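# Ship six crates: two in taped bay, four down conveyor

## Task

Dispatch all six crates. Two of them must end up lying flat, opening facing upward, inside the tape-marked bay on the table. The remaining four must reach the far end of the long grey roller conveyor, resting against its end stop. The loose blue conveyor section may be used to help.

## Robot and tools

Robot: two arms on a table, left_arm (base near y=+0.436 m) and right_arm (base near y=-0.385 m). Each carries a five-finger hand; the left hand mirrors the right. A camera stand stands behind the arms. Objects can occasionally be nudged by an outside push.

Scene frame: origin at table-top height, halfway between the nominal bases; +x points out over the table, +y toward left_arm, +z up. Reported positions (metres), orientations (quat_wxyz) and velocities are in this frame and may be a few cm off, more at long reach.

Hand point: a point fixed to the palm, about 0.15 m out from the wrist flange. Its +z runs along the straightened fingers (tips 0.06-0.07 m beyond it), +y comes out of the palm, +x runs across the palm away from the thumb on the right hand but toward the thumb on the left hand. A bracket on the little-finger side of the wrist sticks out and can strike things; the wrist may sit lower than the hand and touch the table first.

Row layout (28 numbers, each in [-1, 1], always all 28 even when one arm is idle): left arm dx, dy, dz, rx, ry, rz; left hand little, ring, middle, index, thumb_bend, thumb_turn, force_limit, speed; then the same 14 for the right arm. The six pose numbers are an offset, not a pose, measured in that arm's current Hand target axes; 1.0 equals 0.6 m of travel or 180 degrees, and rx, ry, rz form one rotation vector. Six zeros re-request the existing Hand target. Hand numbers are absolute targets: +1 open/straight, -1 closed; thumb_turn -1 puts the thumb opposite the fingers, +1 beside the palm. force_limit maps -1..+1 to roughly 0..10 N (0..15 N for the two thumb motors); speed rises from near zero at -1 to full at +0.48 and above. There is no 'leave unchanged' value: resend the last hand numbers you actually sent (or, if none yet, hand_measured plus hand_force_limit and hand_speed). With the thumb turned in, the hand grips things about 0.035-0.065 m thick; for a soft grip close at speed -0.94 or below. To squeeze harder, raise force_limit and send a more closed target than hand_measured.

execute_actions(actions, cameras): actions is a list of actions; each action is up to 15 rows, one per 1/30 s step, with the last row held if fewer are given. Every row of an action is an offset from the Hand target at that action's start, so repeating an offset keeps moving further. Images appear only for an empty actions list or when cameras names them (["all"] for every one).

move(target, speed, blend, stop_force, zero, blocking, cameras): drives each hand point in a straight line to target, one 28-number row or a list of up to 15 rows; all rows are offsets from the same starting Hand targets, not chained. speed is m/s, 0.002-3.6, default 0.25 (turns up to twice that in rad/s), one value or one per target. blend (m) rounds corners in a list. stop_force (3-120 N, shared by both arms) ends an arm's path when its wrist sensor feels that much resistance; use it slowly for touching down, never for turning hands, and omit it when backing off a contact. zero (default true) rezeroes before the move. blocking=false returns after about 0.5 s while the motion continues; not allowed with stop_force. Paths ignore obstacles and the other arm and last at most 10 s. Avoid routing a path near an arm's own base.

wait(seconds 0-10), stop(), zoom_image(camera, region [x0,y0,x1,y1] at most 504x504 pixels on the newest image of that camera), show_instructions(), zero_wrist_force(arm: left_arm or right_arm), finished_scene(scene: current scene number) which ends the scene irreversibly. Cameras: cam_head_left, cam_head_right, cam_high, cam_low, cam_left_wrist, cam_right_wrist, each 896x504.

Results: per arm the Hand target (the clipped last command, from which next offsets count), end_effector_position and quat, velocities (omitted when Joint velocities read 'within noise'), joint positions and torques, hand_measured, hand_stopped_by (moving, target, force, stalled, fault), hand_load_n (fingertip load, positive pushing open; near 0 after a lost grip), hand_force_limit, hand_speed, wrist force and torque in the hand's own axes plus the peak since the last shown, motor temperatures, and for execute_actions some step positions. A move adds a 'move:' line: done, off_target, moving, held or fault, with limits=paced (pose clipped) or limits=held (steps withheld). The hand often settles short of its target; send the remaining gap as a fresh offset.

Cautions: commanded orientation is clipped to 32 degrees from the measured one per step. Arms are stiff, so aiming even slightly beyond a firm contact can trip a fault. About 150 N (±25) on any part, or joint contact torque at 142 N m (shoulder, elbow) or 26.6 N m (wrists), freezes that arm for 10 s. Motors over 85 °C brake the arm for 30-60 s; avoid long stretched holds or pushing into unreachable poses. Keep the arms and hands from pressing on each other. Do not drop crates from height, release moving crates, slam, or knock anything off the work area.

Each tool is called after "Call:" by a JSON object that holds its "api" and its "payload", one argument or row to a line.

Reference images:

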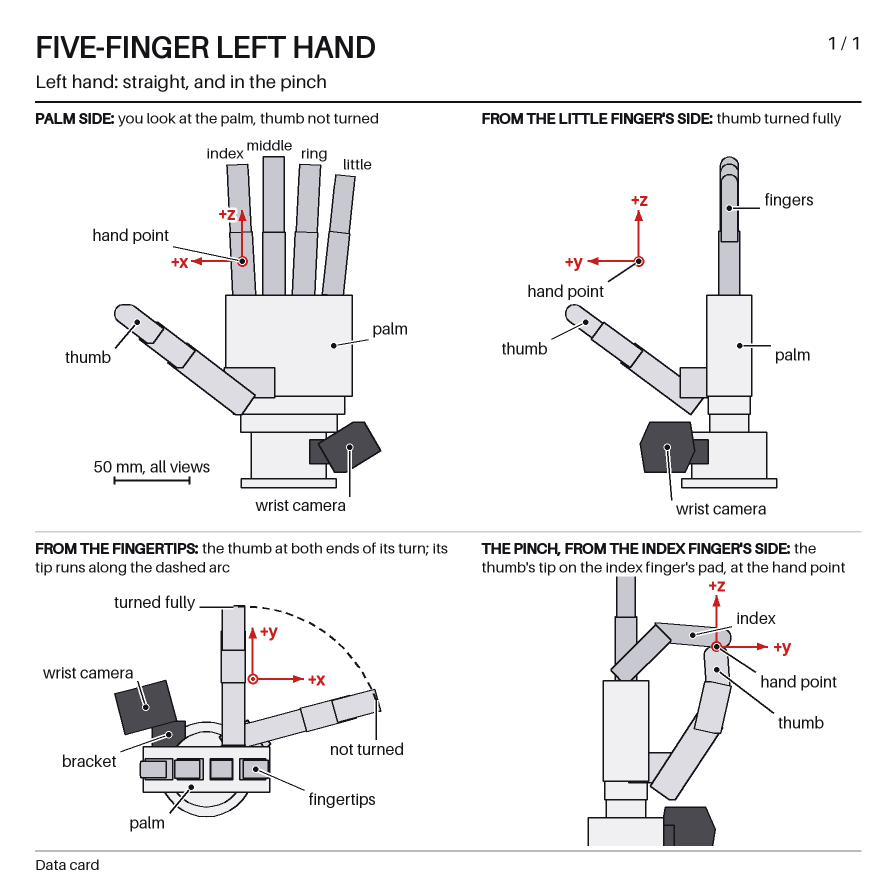

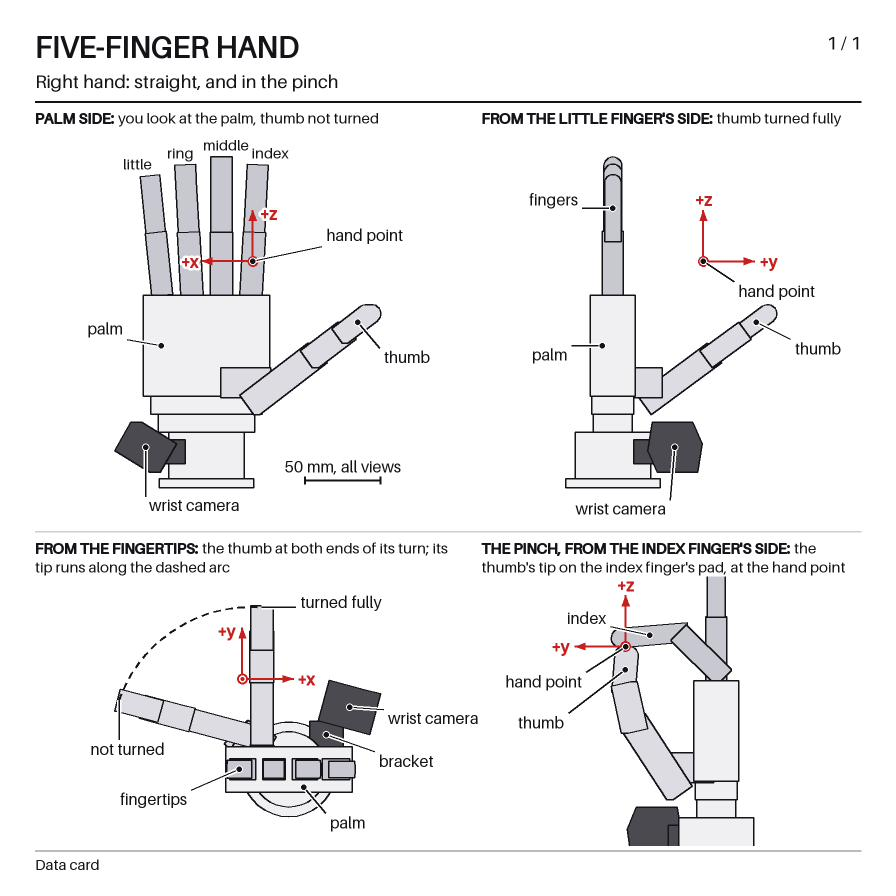

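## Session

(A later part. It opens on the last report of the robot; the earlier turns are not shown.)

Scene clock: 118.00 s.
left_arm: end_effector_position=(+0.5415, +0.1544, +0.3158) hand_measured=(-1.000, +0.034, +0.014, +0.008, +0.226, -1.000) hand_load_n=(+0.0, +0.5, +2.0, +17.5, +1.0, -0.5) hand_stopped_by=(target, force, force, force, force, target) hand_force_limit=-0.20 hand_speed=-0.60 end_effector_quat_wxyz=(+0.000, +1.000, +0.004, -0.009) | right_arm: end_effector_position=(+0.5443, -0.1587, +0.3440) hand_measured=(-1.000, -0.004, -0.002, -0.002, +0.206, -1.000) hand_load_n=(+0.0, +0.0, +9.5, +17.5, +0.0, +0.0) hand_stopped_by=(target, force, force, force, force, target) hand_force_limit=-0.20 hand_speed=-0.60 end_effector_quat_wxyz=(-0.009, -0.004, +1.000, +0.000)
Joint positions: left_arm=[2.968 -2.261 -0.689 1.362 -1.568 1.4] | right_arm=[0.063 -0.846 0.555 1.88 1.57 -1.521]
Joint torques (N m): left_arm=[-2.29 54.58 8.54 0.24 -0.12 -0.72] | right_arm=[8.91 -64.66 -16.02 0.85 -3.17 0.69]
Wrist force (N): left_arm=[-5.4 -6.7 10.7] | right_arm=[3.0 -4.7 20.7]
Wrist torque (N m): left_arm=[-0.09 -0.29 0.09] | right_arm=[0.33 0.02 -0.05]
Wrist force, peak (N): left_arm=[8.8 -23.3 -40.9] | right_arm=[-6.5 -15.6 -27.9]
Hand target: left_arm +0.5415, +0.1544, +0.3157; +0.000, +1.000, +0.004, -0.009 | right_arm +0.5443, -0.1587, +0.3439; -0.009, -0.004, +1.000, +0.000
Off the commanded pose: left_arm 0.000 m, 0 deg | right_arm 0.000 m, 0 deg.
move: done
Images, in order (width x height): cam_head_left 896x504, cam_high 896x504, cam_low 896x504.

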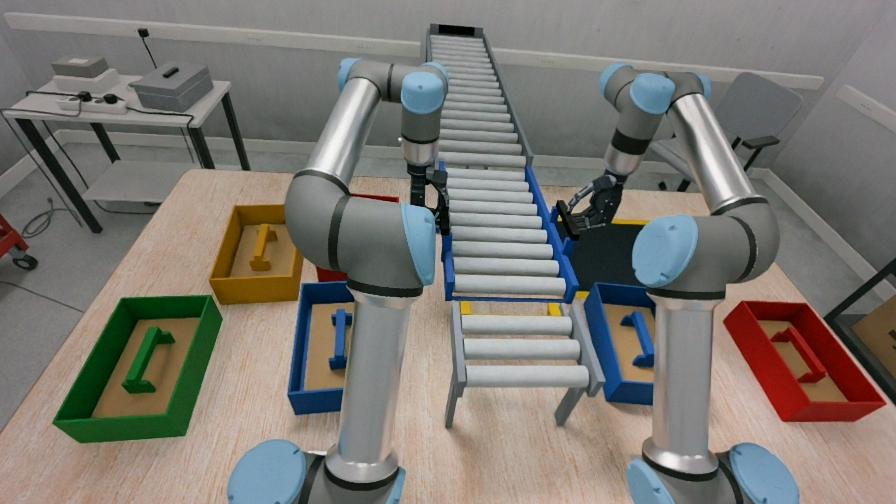

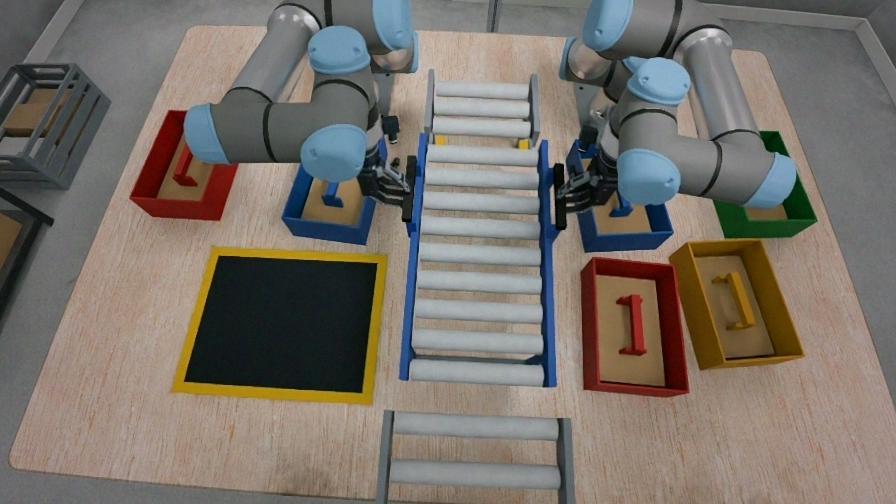

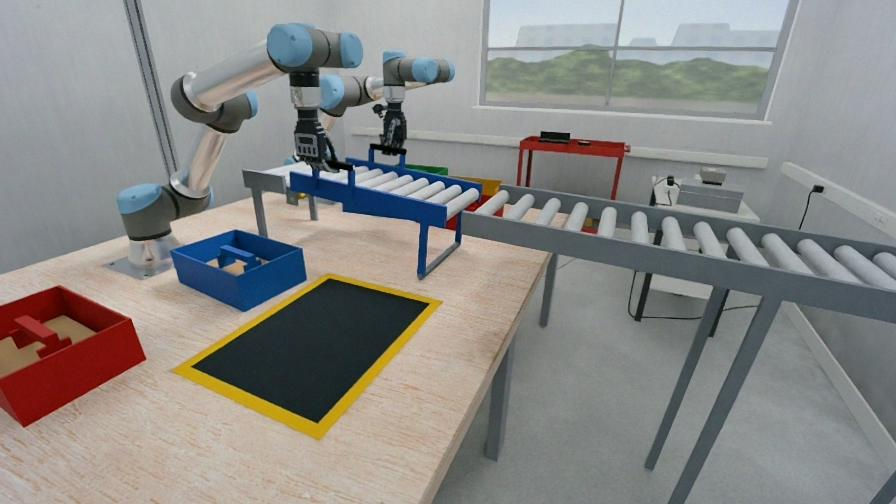

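Call:
{"api": "move", "payload": {
  "target": [-0.0060,0,0.0105,0,0.00972,0,-1,-0.6,-0.6,-0.6,-0.5,-1,-0.2,-0.6,0.0065,0,0.0105,0,-0.00972,0,-1,-0.6,-0.6,-0.6,-0.5,-1,-0.2,-0.6],
  "speed": 0.03,
  "cameras": ["cam_high","cam_low","cam_head_left"]
}}

Call:
{"api": "zoom_image", "payload": {
  "camera": "cam_high",
  "region": [410, 110, 490, 170]
}}

Call:
{"api": "zoom_image", "payload": {
  "camera": "cam_low",
  "region": [270, 150, 360, 220]
}}

Call:
{"api": "zoom_image", "payload": {
  "camera": "cam_head_left",
  "region": [430, 260, 600, 360]
}}

Scene clock: 121.20 s.
left_arm: end_effector_position=(+0.5378, +0.1544, +0.3096) hand_measured=(-1.000, +0.034, +0.014, +0.004, +0.226, -1.000) hand_load_n=(+0.0, +0.0, +0.0, +1.5, +4.0, +13.0) hand_stopped_by=(target, force, force, force, force, target) hand_force_limit=-0.20 hand_speed=-0.60 end_effector_quat_wxyz=(+0.000, +1.000, +0.004, +0.006) | right_arm: end_effector_position=(+0.5403, -0.1588, +0.3378) hand_measured=(-1.000, -0.004, -0.004, -0.004, +0.208, -1.000) hand_load_n=(+0.0, +0.0, +0.0, +0.5, +6.5, +14.5) hand_stopped_by=(target, force, force, force, force, target) hand_force_limit=-0.20 hand_speed=-0.60 end_effector_quat_wxyz=(+0.006, -0.004, +1.000, +0.000)
Joint positions: left_arm=[2.965 -2.221 -0.767 1.43 -1.574 1.396] | right_arm=[0.064 -0.896 0.653 1.802 1.571 -1.52]
Joint torques (N m): left_arm=[-33.65 -4.17 -29.17 2.84 0.28 0.24] | right_arm=[30.77 -2.33 23.47 -2.32 -1.46 -0.93]
Wrist force (N): left_arm=[21.7 -37.5 -96.8] | right_arm=[-19.2 -29.9 -99.1]
Wrist torque (N m): left_arm=[-1.83 -1.54 0.58] | right_arm=[-1.00 1.21 -0.32]
Wrist force, peak (N): left_arm=[21.7 -37.5 -96.8] | right_arm=[-19.2 -29.9 -99.1]
Hand target: left_arm +0.5378, +0.1543, +0.3095; +0.000, +1.000, +0.004, +0.006 | right_arm +0.5403, -0.1587, +0.3377; +0.006, -0.004, +1.000, +0.000
Off the commanded pose: left_arm 0.000 m, 0 deg | right_arm 0.000 m, 0 deg.
move: done
Images, in order (width x height): cam_head_left 896x504, cam_high 896x504, cam_low 896x504.

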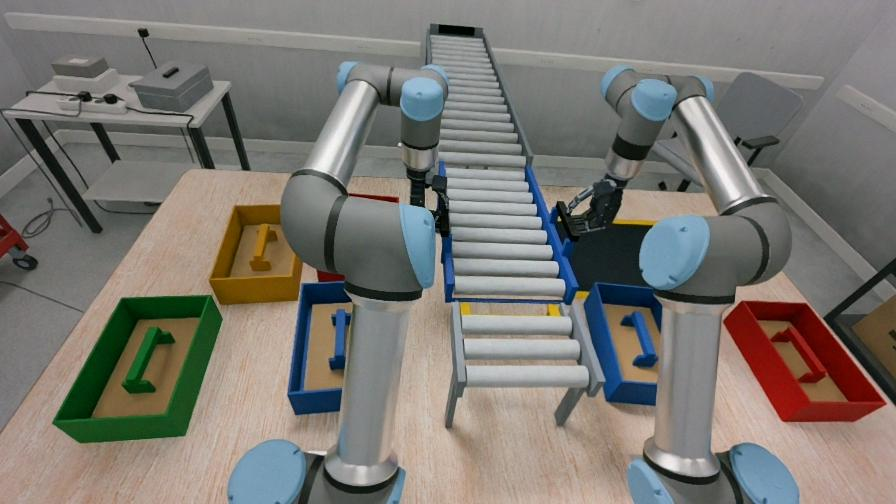

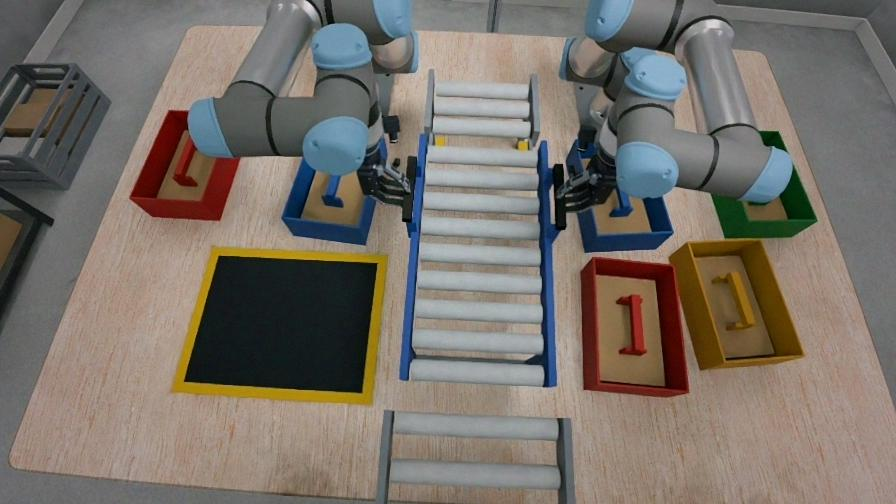

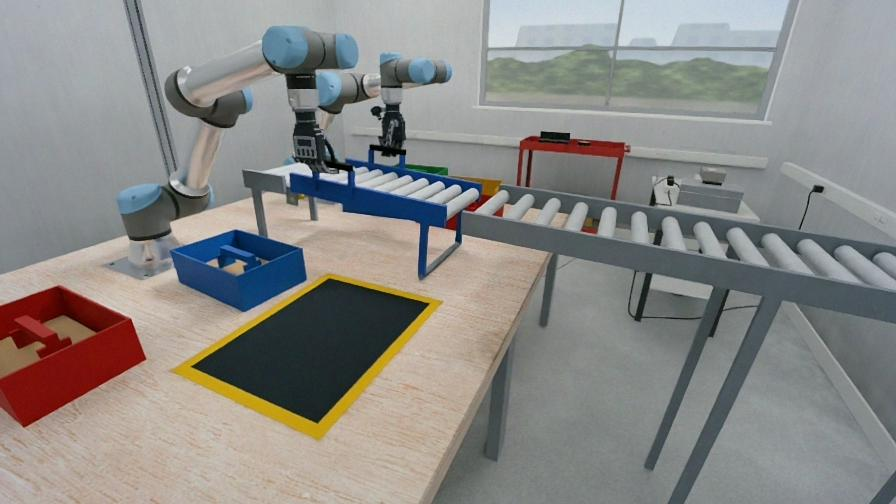

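Scaled by 6.300 from the camera's 896x504 image, which has a finer 1280x720 frame.

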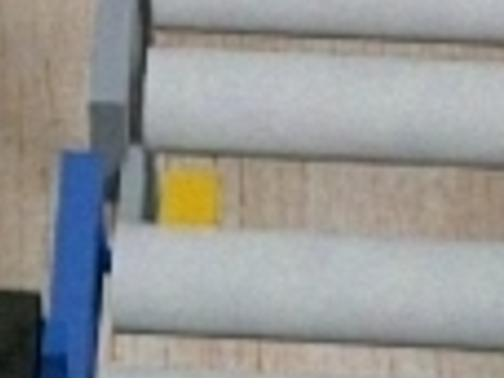

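Scaled by 5.600 from the camera's 896x504 image, which has a finer 1280x720 frame.

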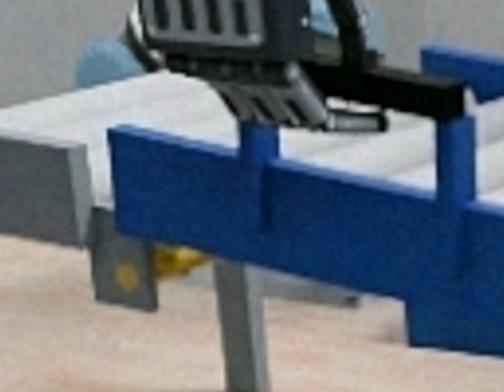

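Scaled by 2.965 from the camera's 896x504 image, which has a finer 1280x720 frame.

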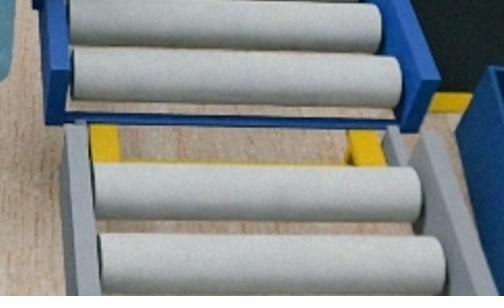

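Call:
{"api": "move", "payload": {
  "target": [0,0,-0.0117,0,0,0,-1,-0.6,-0.6,-0.6,-0.5,-1,-0.2,-0.6,0,0,-0.0117,0,0,0,-1,-0.6,-0.6,-0.6,-0.5,-1,-0.2,-0.6],
  "speed": 0.03,
  "cameras": ["cam_high","cam_low","cam_head_left"]
}}

Call:
{"api": "zoom_image", "payload": {
  "camera": "cam_low",
  "region": [285, 180, 321, 208]
}}

Call:
{"api": "zoom_image", "payload": {
  "camera": "cam_head_left",
  "region": [445, 295, 485, 325]
}}

Call:
{"api": "zoom_image", "payload": {
  "camera": "cam_head_left",
  "region": [540, 295, 580, 325]
}}

Scene clock: 123.53 s.
left_arm: end_effector_position=(+0.5377, +0.1542, +0.3164) hand_measured=(-1.000, +0.034, +0.014, +0.008, +0.226, -1.000) hand_load_n=(+0.0, +0.0, +3.0, +24.5, +1.5, +3.5) hand_stopped_by=(target, force, force, force, force, target) hand_force_limit=-0.20 hand_speed=-0.60 end_effector_quat_wxyz=(+0.000, +1.000, +0.004, +0.006) | right_arm: end_effector_position=(+0.5401, -0.1586, +0.3446) hand_measured=(-1.000, -0.004, -0.002, -0.002, +0.206, -1.000) hand_load_n=(+0.0, +0.5, +10.0, +22.0, +0.0, +0.0) hand_stopped_by=(target, force, force, force, force, target) hand_force_limit=-0.20 hand_speed=-0.60 end_effector_quat_wxyz=(+0.006, -0.004, +1.000, +0.000)
Joint positions: left_arm=[2.965 -2.225 -0.743 1.41 -1.574 1.396] | right_arm=[0.064 -0.89 0.624 1.824 1.571 -1.52]
Joint torques (N m): left_arm=[6.49 47.38 39.6 -5.8 2.31 -0.86] | right_arm=[-5.61 -45.47 -32.27 6.25 -1.44 -1.38]
Wrist force (N): left_arm=[2.6 -1.0 20.8] | right_arm=[-1.7 -0.9 26.6]
Wrist torque (N m): left_arm=[0.00 -0.39 0.19] | right_arm=[0.16 -0.15 -0.05]
Wrist force, peak (N): left_arm=[22.0 -38.3 -99.5] | right_arm=[-19.3 -31.2 -102.7]
Hand target: left_arm +0.5377, +0.1543, +0.3165; +0.000, +1.000, +0.004, +0.006 | right_arm +0.5402, -0.1587, +0.3447; +0.006, -0.004, +1.000, +0.000
Off the commanded pose: left_arm 0.000 m, 0 deg | right_arm 0.000 m, 0 deg.
move: done
Images, in order (width x height): cam_head_left 896x504, cam_high 896x504, cam_low 896x504.

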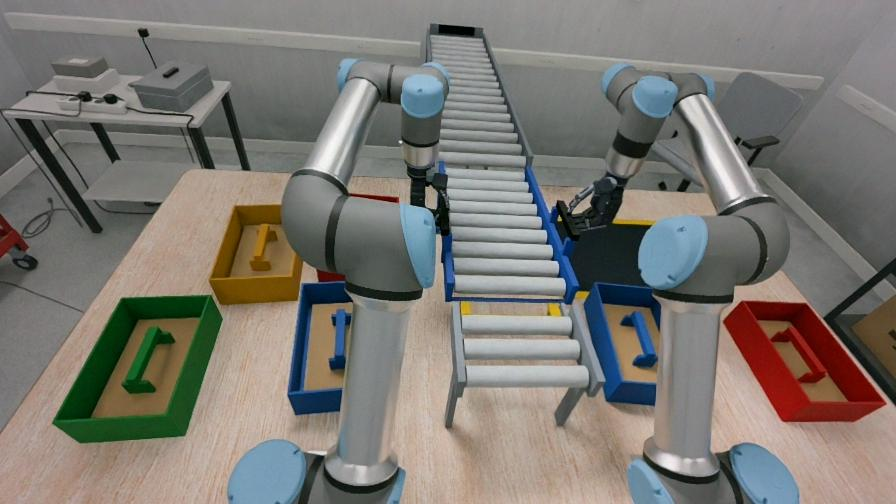

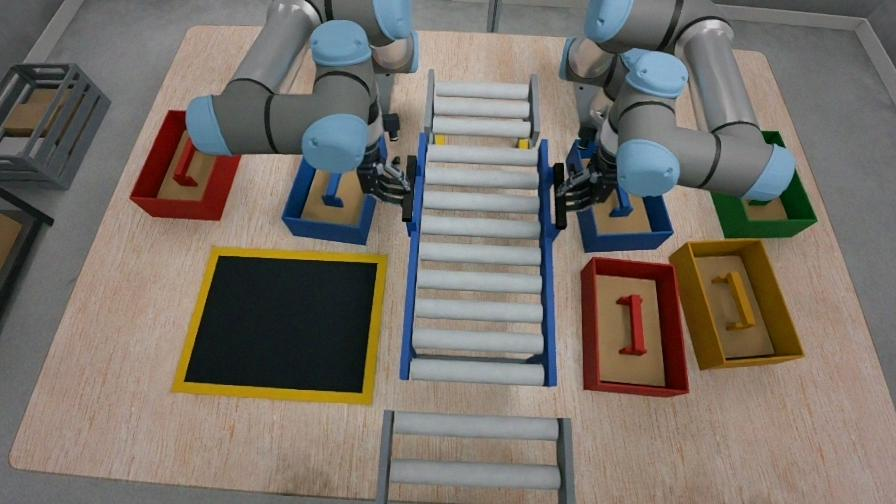

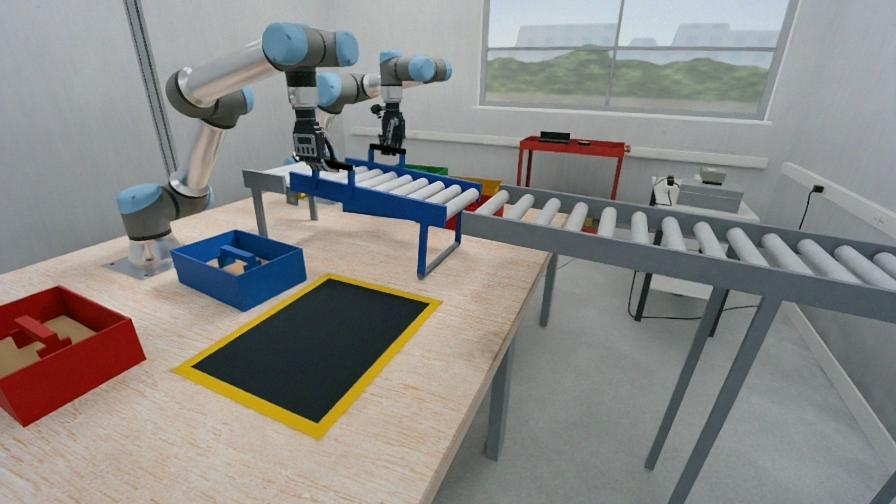

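Scaled by 14.000 from the camera's 896x504 image, which has a finer 1280x720 frame.

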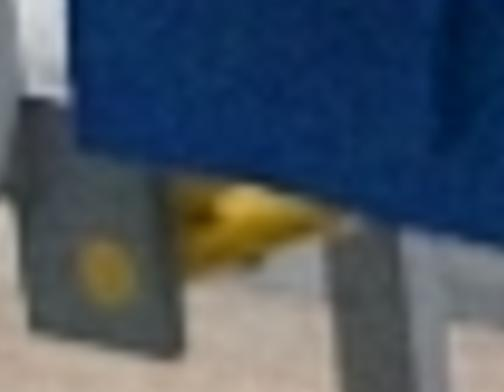

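Scaled by 12.600 from the camera's 896x504 image, which has a finer 1280x720 frame.

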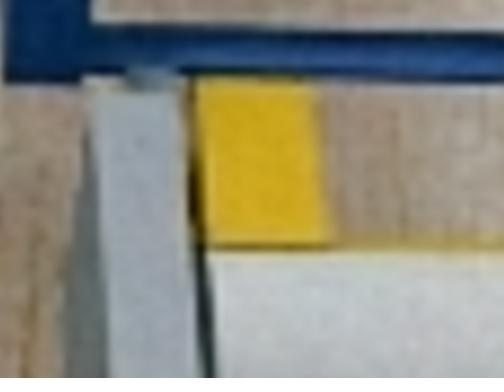

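Scaled by 12.600 from the camera's 896x504 image, which has a finer 1280x720 frame.

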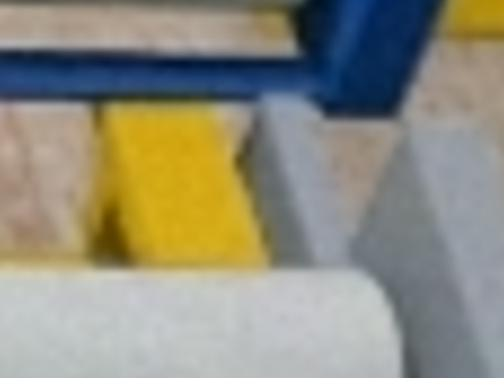

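Call:
{"api": "move", "payload": {
  "target": [
    [0.0100,0,0,0,0,0,-1,-0.6,-0.6,-0.6,-0.5,-1,-0.2,-0.6,-0.0100,0,0,0,0,0,-1,-0.6,-0.6,-0.6,-0.5,-1,-0.2,-0.6],
    [0.0100,0,0.0117,0,0,0,-1,-0.6,-0.6,-0.6,-0.5,-1,-0.2,-0.6,-0.0100,0,0.0117,0,0,0,-1,-0.6,-0.6,-0.6,-0.5,-1,-0.2,-0.6]
  ],
  "speed": 0.03,
  "cameras": ["cam_high","cam_low","cam_head_left"]
}}

Call:
{"api": "zoom_image", "payload": {
  "camera": "cam_low",
  "region": [270, 150, 360, 220]
}}

Call:
{"api": "zoom_image", "payload": {
  "camera": "cam_low",
  "region": [285, 180, 321, 208]
}}

Call:
{"api": "zoom_image", "payload": {
  "camera": "cam_head_left",
  "region": [540, 295, 580, 325]
}}

Scene clock: 127.47 s.
left_arm: end_effector_position=(+0.5438, +0.1544, +0.3096) hand_measured=(-1.000, +0.034, +0.014, +0.008, +0.226, -1.000) hand_load_n=(+0.0, +0.0, +2.0, +18.5, +2.5, +0.5) hand_stopped_by=(target, force, force, force, force, target) hand_force_limit=-0.20 hand_speed=-0.60 end_effector_quat_wxyz=(+0.000, +1.000, +0.004, +0.006) | right_arm: end_effector_position=(+0.5463, -0.1587, +0.3378) hand_measured=(-1.000, -0.004, -0.002, -0.002, +0.206, -1.000) hand_load_n=(+0.0, +0.0, +8.0, +16.5, +0.0, +0.0) hand_stopped_by=(target, force, force, force, force, target) hand_force_limit=-0.20 hand_speed=-0.60 end_effector_quat_wxyz=(+0.006, -0.004, +1.000, +0.000)
Joint positions: left_arm=[2.967 -2.241 -0.735 1.416 -1.574 1.398] | right_arm=[0.064 -0.873 0.614 1.818 1.571 -1.521]
Joint torques (N m): left_arm=[8.3 55.56 10.96 0.85 0.14 2.1] | right_arm=[-7.74 -62.74 -15.27 0.37 -0.52 -0.92]
Wrist force (N): left_arm=[-6.0 -4.9 11.2] | right_arm=[4.6 -4.0 19.2]
Wrist torque (N m): left_arm=[-0.04 -0.34 0.06] | right_arm=[0.18 0.00 -0.01]
Wrist force, peak (N): left_arm=[3.0 -0.3 21.4] | right_arm=[-1.8 0.0 26.7]
Hand target: left_arm +0.5438, +0.1544, +0.3096; +0.000, +1.000, +0.004, +0.006 | right_arm +0.5463, -0.1587, +0.3378; +0.006, -0.004, +1.000, +0.000
Off the commanded pose: left_arm 0.000 m, 0 deg | right_arm 0.000 m, 0 deg.
move: done
Images, in order (width x height): cam_head_left 896x504, cam_high 896x504, cam_low 896x504.

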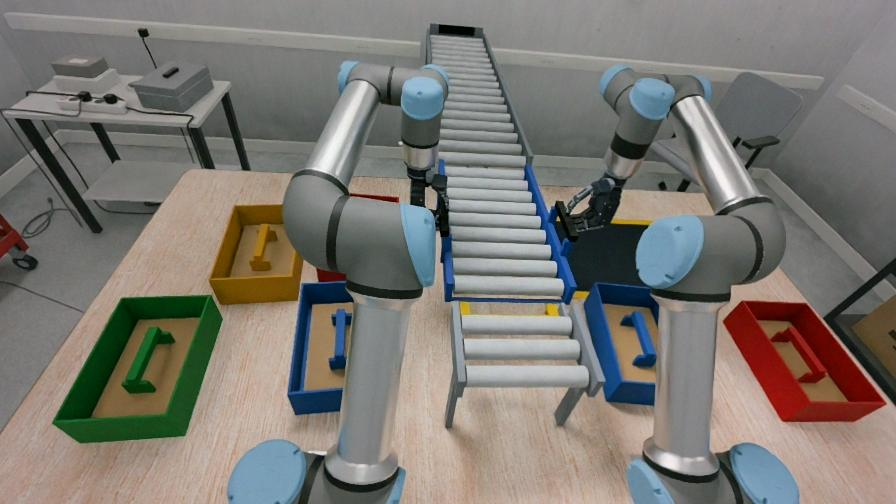

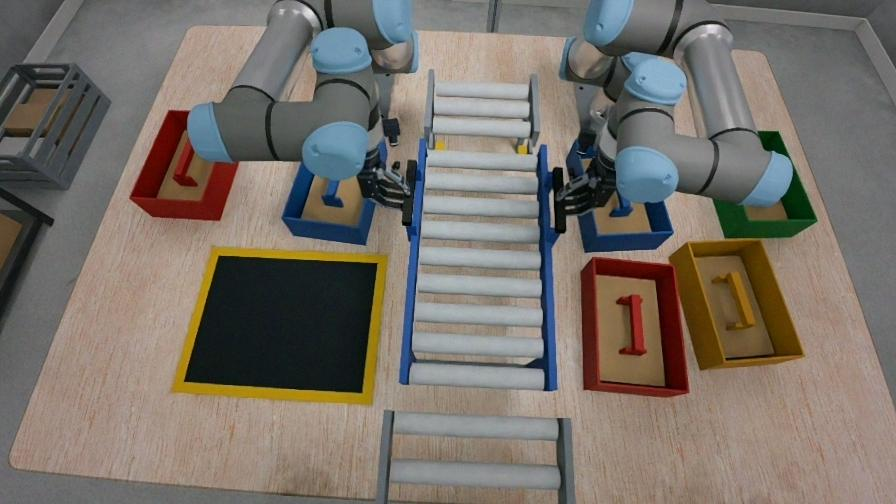

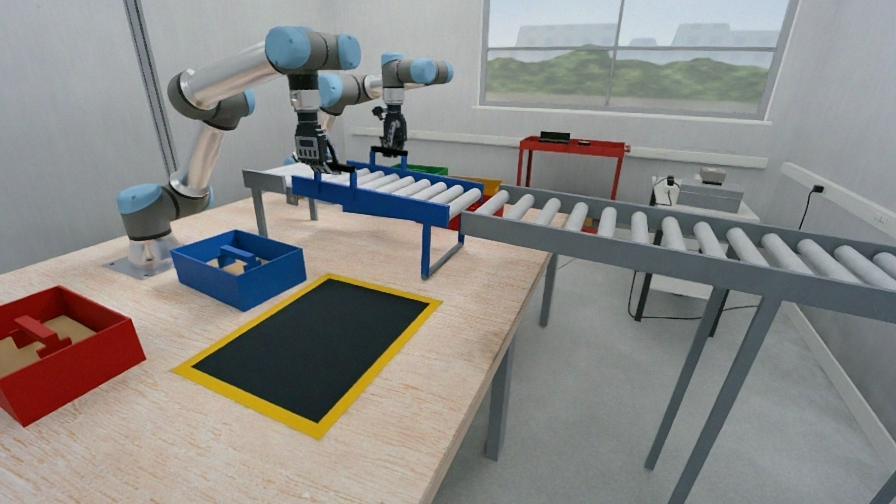

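Scaled by 5.600 from the camera's 896x504 image, which has a finer 1280x720 frame.

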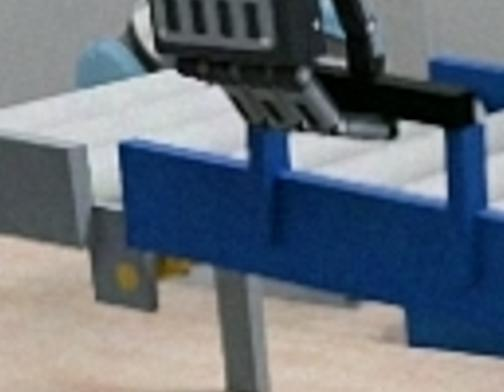

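Scaled by 14.000 from the camera's 896x504 image, which has a finer 1280x720 frame.

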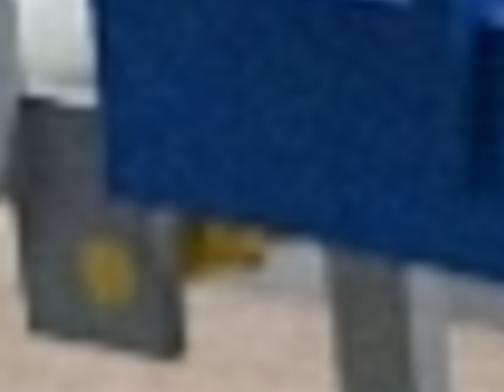

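Scaled by 12.600 from the camera's 896x504 image, which has a finer 1280x720 frame.

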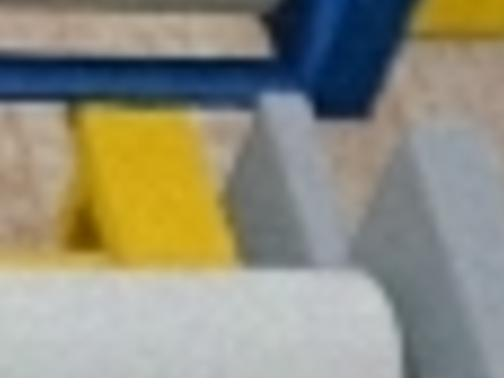

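Call:
{"api": "move", "payload": {
  "target": [-0.0019,0,0.0060,0,0.0047,0,-1,-0.6,-0.6,-0.6,-0.5,-1,-0.2,-0.6,0.0019,0,0.0060,0,-0.0047,0,-1,-0.6,-0.6,-0.6,-0.5,-1,-0.2,-0.6],
  "speed": 0.03,
  "cameras": []
}}

Scene clock: 129.73 s.
left_arm: end_effector_position=(+0.5427, +0.1544, +0.3060) hand_measured=(-1.000, +0.034, +0.014, +0.008, +0.226, -1.000) hand_load_n=(+0.0, +0.0, +0.0, +16.0, +4.0, -3.5) hand_stopped_by=(target, force, force, force, force, target) hand_force_limit=-0.20 hand_speed=-0.60 end_effector_quat_wxyz=(+0.000, +1.000, +0.004, +0.014) | right_arm: end_effector_position=(+0.5452, -0.1587, +0.3342) hand_measured=(-1.000, -0.004, -0.002, -0.002, +0.206, -1.000) hand_load_n=(+0.0, +0.0, +5.0, +14.0, +0.0, -2.0) hand_stopped_by=(target, force, force, force, force, target) hand_force_limit=-0.20 hand_speed=-0.60 end_effector_quat_wxyz=(+0.013, -0.004, +1.000, +0.000)
Joint positions: left_arm=[2.965 -2.224 -0.77 1.449 -1.576 1.396] | right_arm=[0.064 -0.894 0.656 1.782 1.572 -1.52]
Joint torques (N m): left_arm=[-9.68 47.56 11.61 3.36 -1.93 -2.44] | right_arm=[14.51 -56.63 -15.5 -2.42 -1.3 1.59]
Wrist force (N): left_arm=[-14.4 -5.6 2.1] | right_arm=[11.2 -8.3 10.2]
Wrist torque (N m): left_arm=[-0.21 -0.48 0.23] | right_arm=[0.25 0.27 -0.14]
Wrist force, peak (N): left_arm=[-14.8 -5.3 2.1] | right_arm=[4.6 -3.8 19.3]
Hand target: left_arm +0.5427, +0.1544, +0.3060; +0.000, +1.000, +0.004, +0.014 | right_arm +0.5452, -0.1587, +0.3342; +0.013, -0.004, +1.000, +0.000
Off the commanded pose: left_arm 0.000 m, 0 deg | right_arm 0.000 m, 0 deg.
move: done
No camera images: "cameras" was empty.

Call:
{"api": "move", "payload": {
  "target": [-0.0055,0,0.0065,0,0.0047,0,-1,-0.6,-0.6,-0.6,-0.5,-1,-0.2,-0.6,0.0055,0,0.0065,0,-0.0047,0,-1,-0.6,-0.6,-0.6,-0.5,-1,-0.2,-0.6],
  "speed": 0.03,
  "cameras": ["cam_high","cam_low","cam_head_left"]
}}

Call:
{"api": "zoom_image", "payload": {
  "camera": "cam_low",
  "region": [270, 150, 360, 220]
}}

Call:
{"api": "zoom_image", "payload": {
  "camera": "cam_head_left",
  "region": [430, 260, 600, 360]
}}

Call:
{"api": "zoom_image", "payload": {
  "camera": "cam_low",
  "region": [380, 190, 500, 290]
}}

Scene clock: 131.77 s.
left_arm: end_effector_position=(+0.5395, +0.1544, +0.3021) hand_measured=(-1.000, +0.034, +0.014, +0.006, +0.226, -1.000) hand_load_n=(+0.0, +0.0, +0.0, +10.0, +5.5, +4.5) hand_stopped_by=(target, force, force, force, force, target) hand_force_limit=-0.20 hand_speed=-0.60 end_effector_quat_wxyz=(+0.000, +1.000, +0.004, +0.021) | right_arm: end_effector_position=(+0.5420, -0.1587, +0.3303) hand_measured=(-1.000, -0.004, -0.004, -0.002, +0.206, -1.000) hand_load_n=(+0.0, +0.0, +0.0, +7.5, +2.0, +7.0) hand_stopped_by=(target, force, force, force, force, target) hand_force_limit=-0.20 hand_speed=-0.60 end_effector_quat_wxyz=(+0.021, -0.004, +1.000, +0.000)
Joint positions: left_arm=[2.963 -2.201 -0.815 1.487 -1.579 1.394] | right_arm=[0.065 -0.921 0.711 1.74 1.573 -1.519]
Joint torques (N m): left_arm=[-20.25 29.12 -6.34 0.05 -0.76 -0.82] | right_arm=[20.95 -39.42 0.78 1.15 0.19 -0.35]
Wrist force (N): left_arm=[11.7 -15.8 -33.7] | right_arm=[-11.6 -12.9 -26.8]
Wrist torque (N m): left_arm=[-0.79 -0.82 0.40] | right_arm=[-0.14 0.43 -0.17]
Wrist force, peak (N): left_arm=[11.7 -15.8 -33.7] | right_arm=[-11.6 -12.9 -26.8]
Hand target: left_arm +0.5395, +0.1544, +0.3020; +0.000, +1.000, +0.004, +0.021 | right_arm +0.5420, -0.1587, +0.3302; +0.021, -0.004, +1.000, +0.000
Off the commanded pose: left_arm 0.000 m, 0 deg | right_arm 0.000 m, 0 deg.
move: done
Images, in order (width x height): cam_head_left 896x504, cam_high 896x504, cam_low 896x504.

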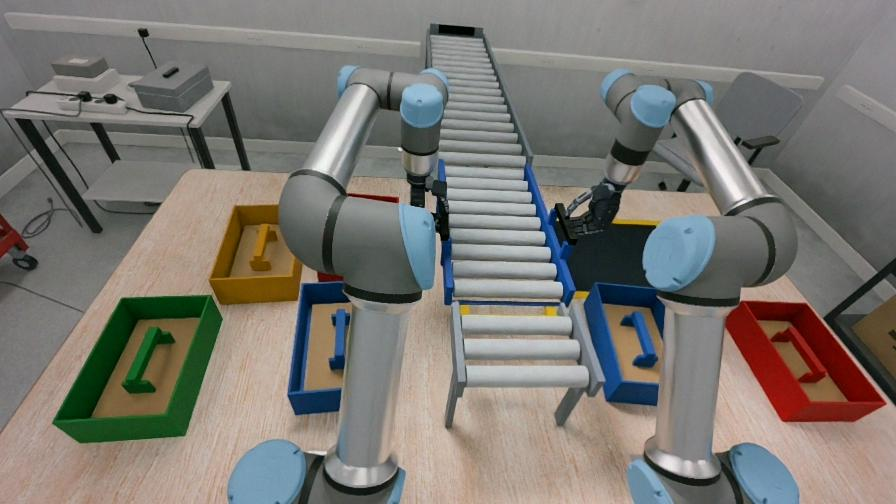

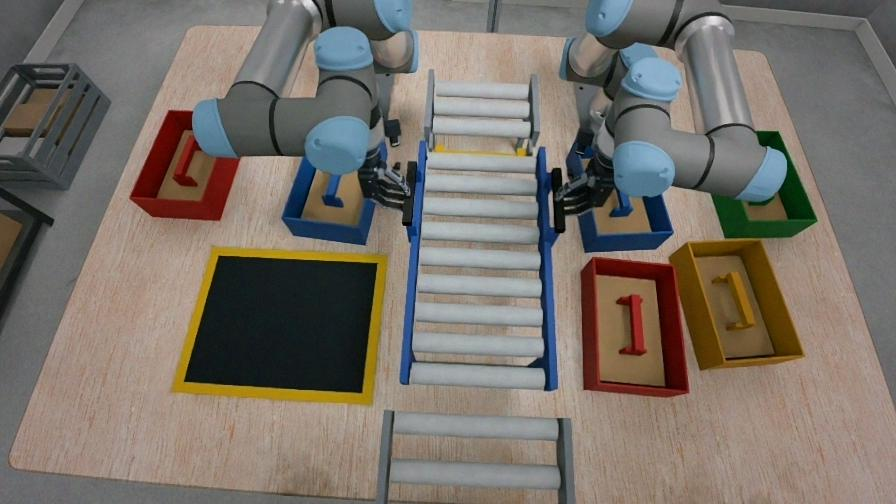

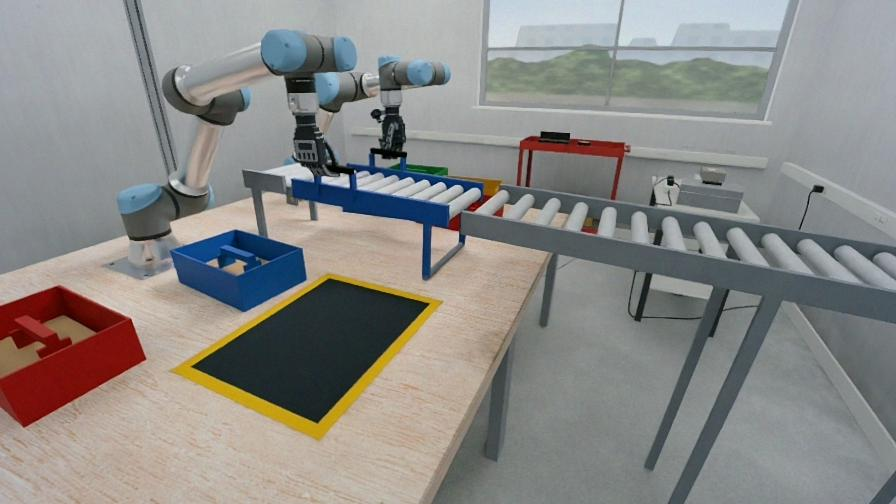

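Scaled by 5.600 from the camera's 896x504 image, which has a finer 1280x720 frame.

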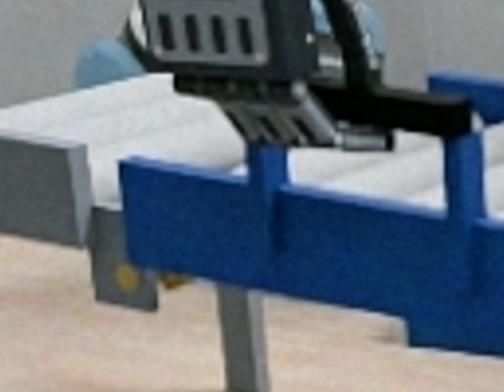

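Scaled by 2.965 from the camera's 896x504 image, which has a finer 1280x720 frame.

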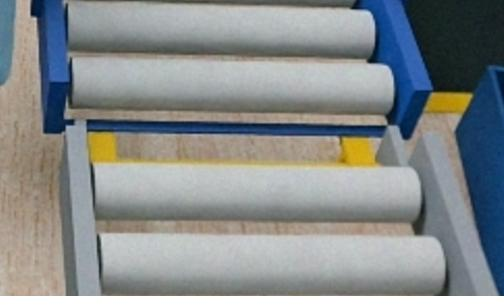

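Scaled by 4.200 from the camera's 896x504 image, which has a finer 1280x720 frame.

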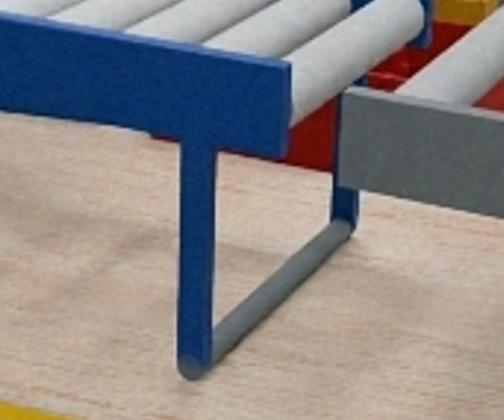

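Call:
{"api": "move", "payload": {
  "target": [0,0,-0.0067,0,0,0,-1,-0.6,-0.6,-0.6,-0.5,-1,-0.2,-0.6,0,0,-0.0067,0,0,0,-1,-0.6,-0.6,-0.6,-0.5,-1,-0.2,-0.6],
  "speed": 0.03,
  "cameras": ["cam_low"]
}}

Call:
{"api": "zoom_image", "payload": {
  "camera": "cam_low",
  "region": [270, 150, 360, 220]
}}

Scene clock: 133.53 s.
left_arm: end_effector_position=(+0.5393, +0.1543, +0.3059) hand_measured=(-1.000, +0.034, +0.014, +0.008, +0.226, -1.000) hand_load_n=(+0.0, +0.0, +3.0, +24.0, +2.0, +2.5) hand_stopped_by=(target, force, force, force, force, target) hand_force_limit=-0.20 hand_speed=-0.60 end_effector_quat_wxyz=(+0.000, +1.000, +0.004, +0.021) | right_arm: end_effector_position=(+0.5418, -0.1587, +0.3341) hand_measured=(-1.000, -0.004, -0.002, -0.002, +0.206, -1.000) hand_load_n=(+0.0, +0.0, +9.5, +20.5, +0.0, +0.0) hand_stopped_by=(target, force, force, force, force, target) hand_force_limit=-0.20 hand_speed=-0.60 end_effector_quat_wxyz=(+0.021, -0.004, +1.000, +0.000)
Joint positions: left_arm=[2.963 -2.202 -0.804 1.476 -1.579 1.394] | right_arm=[0.065 -0.919 0.697 1.752 1.573 -1.519]
Joint torques (N m): left_arm=[-3.28 48.35 37.71 -5.51 0.23 -1.27] | right_arm=[3.71 -44.8 -32.62 5.94 -1.67 -1.36]
Wrist force (N): left_arm=[2.3 -0.2 22.1] | right_arm=[-1.2 -0.2 24.8]
Wrist torque (N m): left_arm=[0.03 -0.32 0.19] | right_arm=[0.18 -0.12 -0.06]
Wrist force, peak (N): left_arm=[11.6 -16.8 -36.3] | right_arm=[-11.4 -13.7 -29.5]
Hand target: left_arm +0.5393, +0.1544, +0.3060; +0.000, +1.000, +0.004, +0.021 | right_arm +0.5418, -0.1587, +0.3342; +0.021, -0.004, +1.000, +0.000
Off the commanded pose: left_arm 0.000 m, 0 deg | right_arm 0.000 m, 0 deg.
move: done
Images, in order (width x height): cam_low 896x504.

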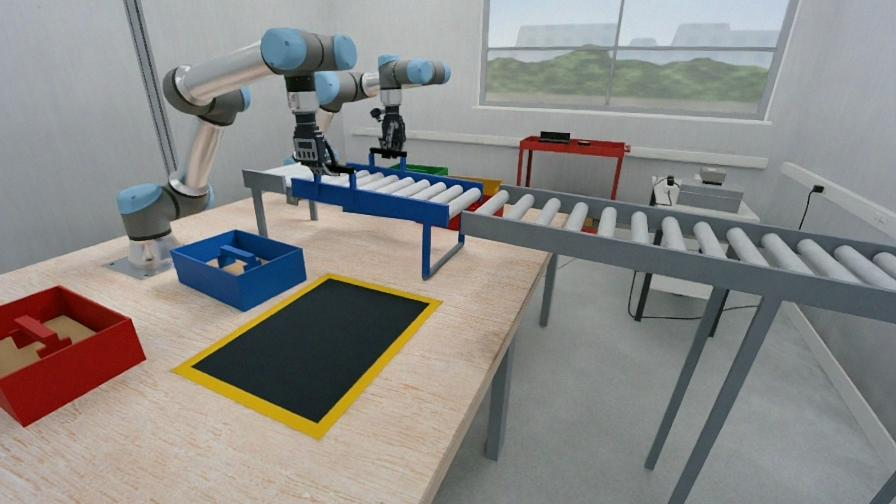

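Scaled by 5.600 from the camera's 896x504 image, which has a finer 1280x720 frame.

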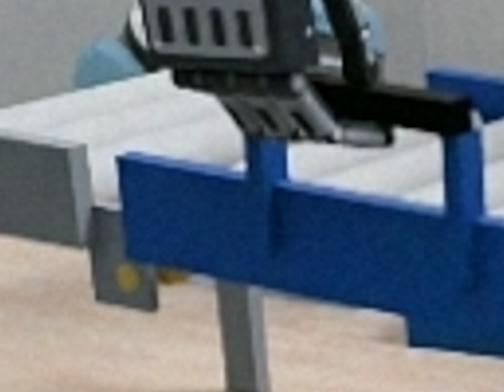

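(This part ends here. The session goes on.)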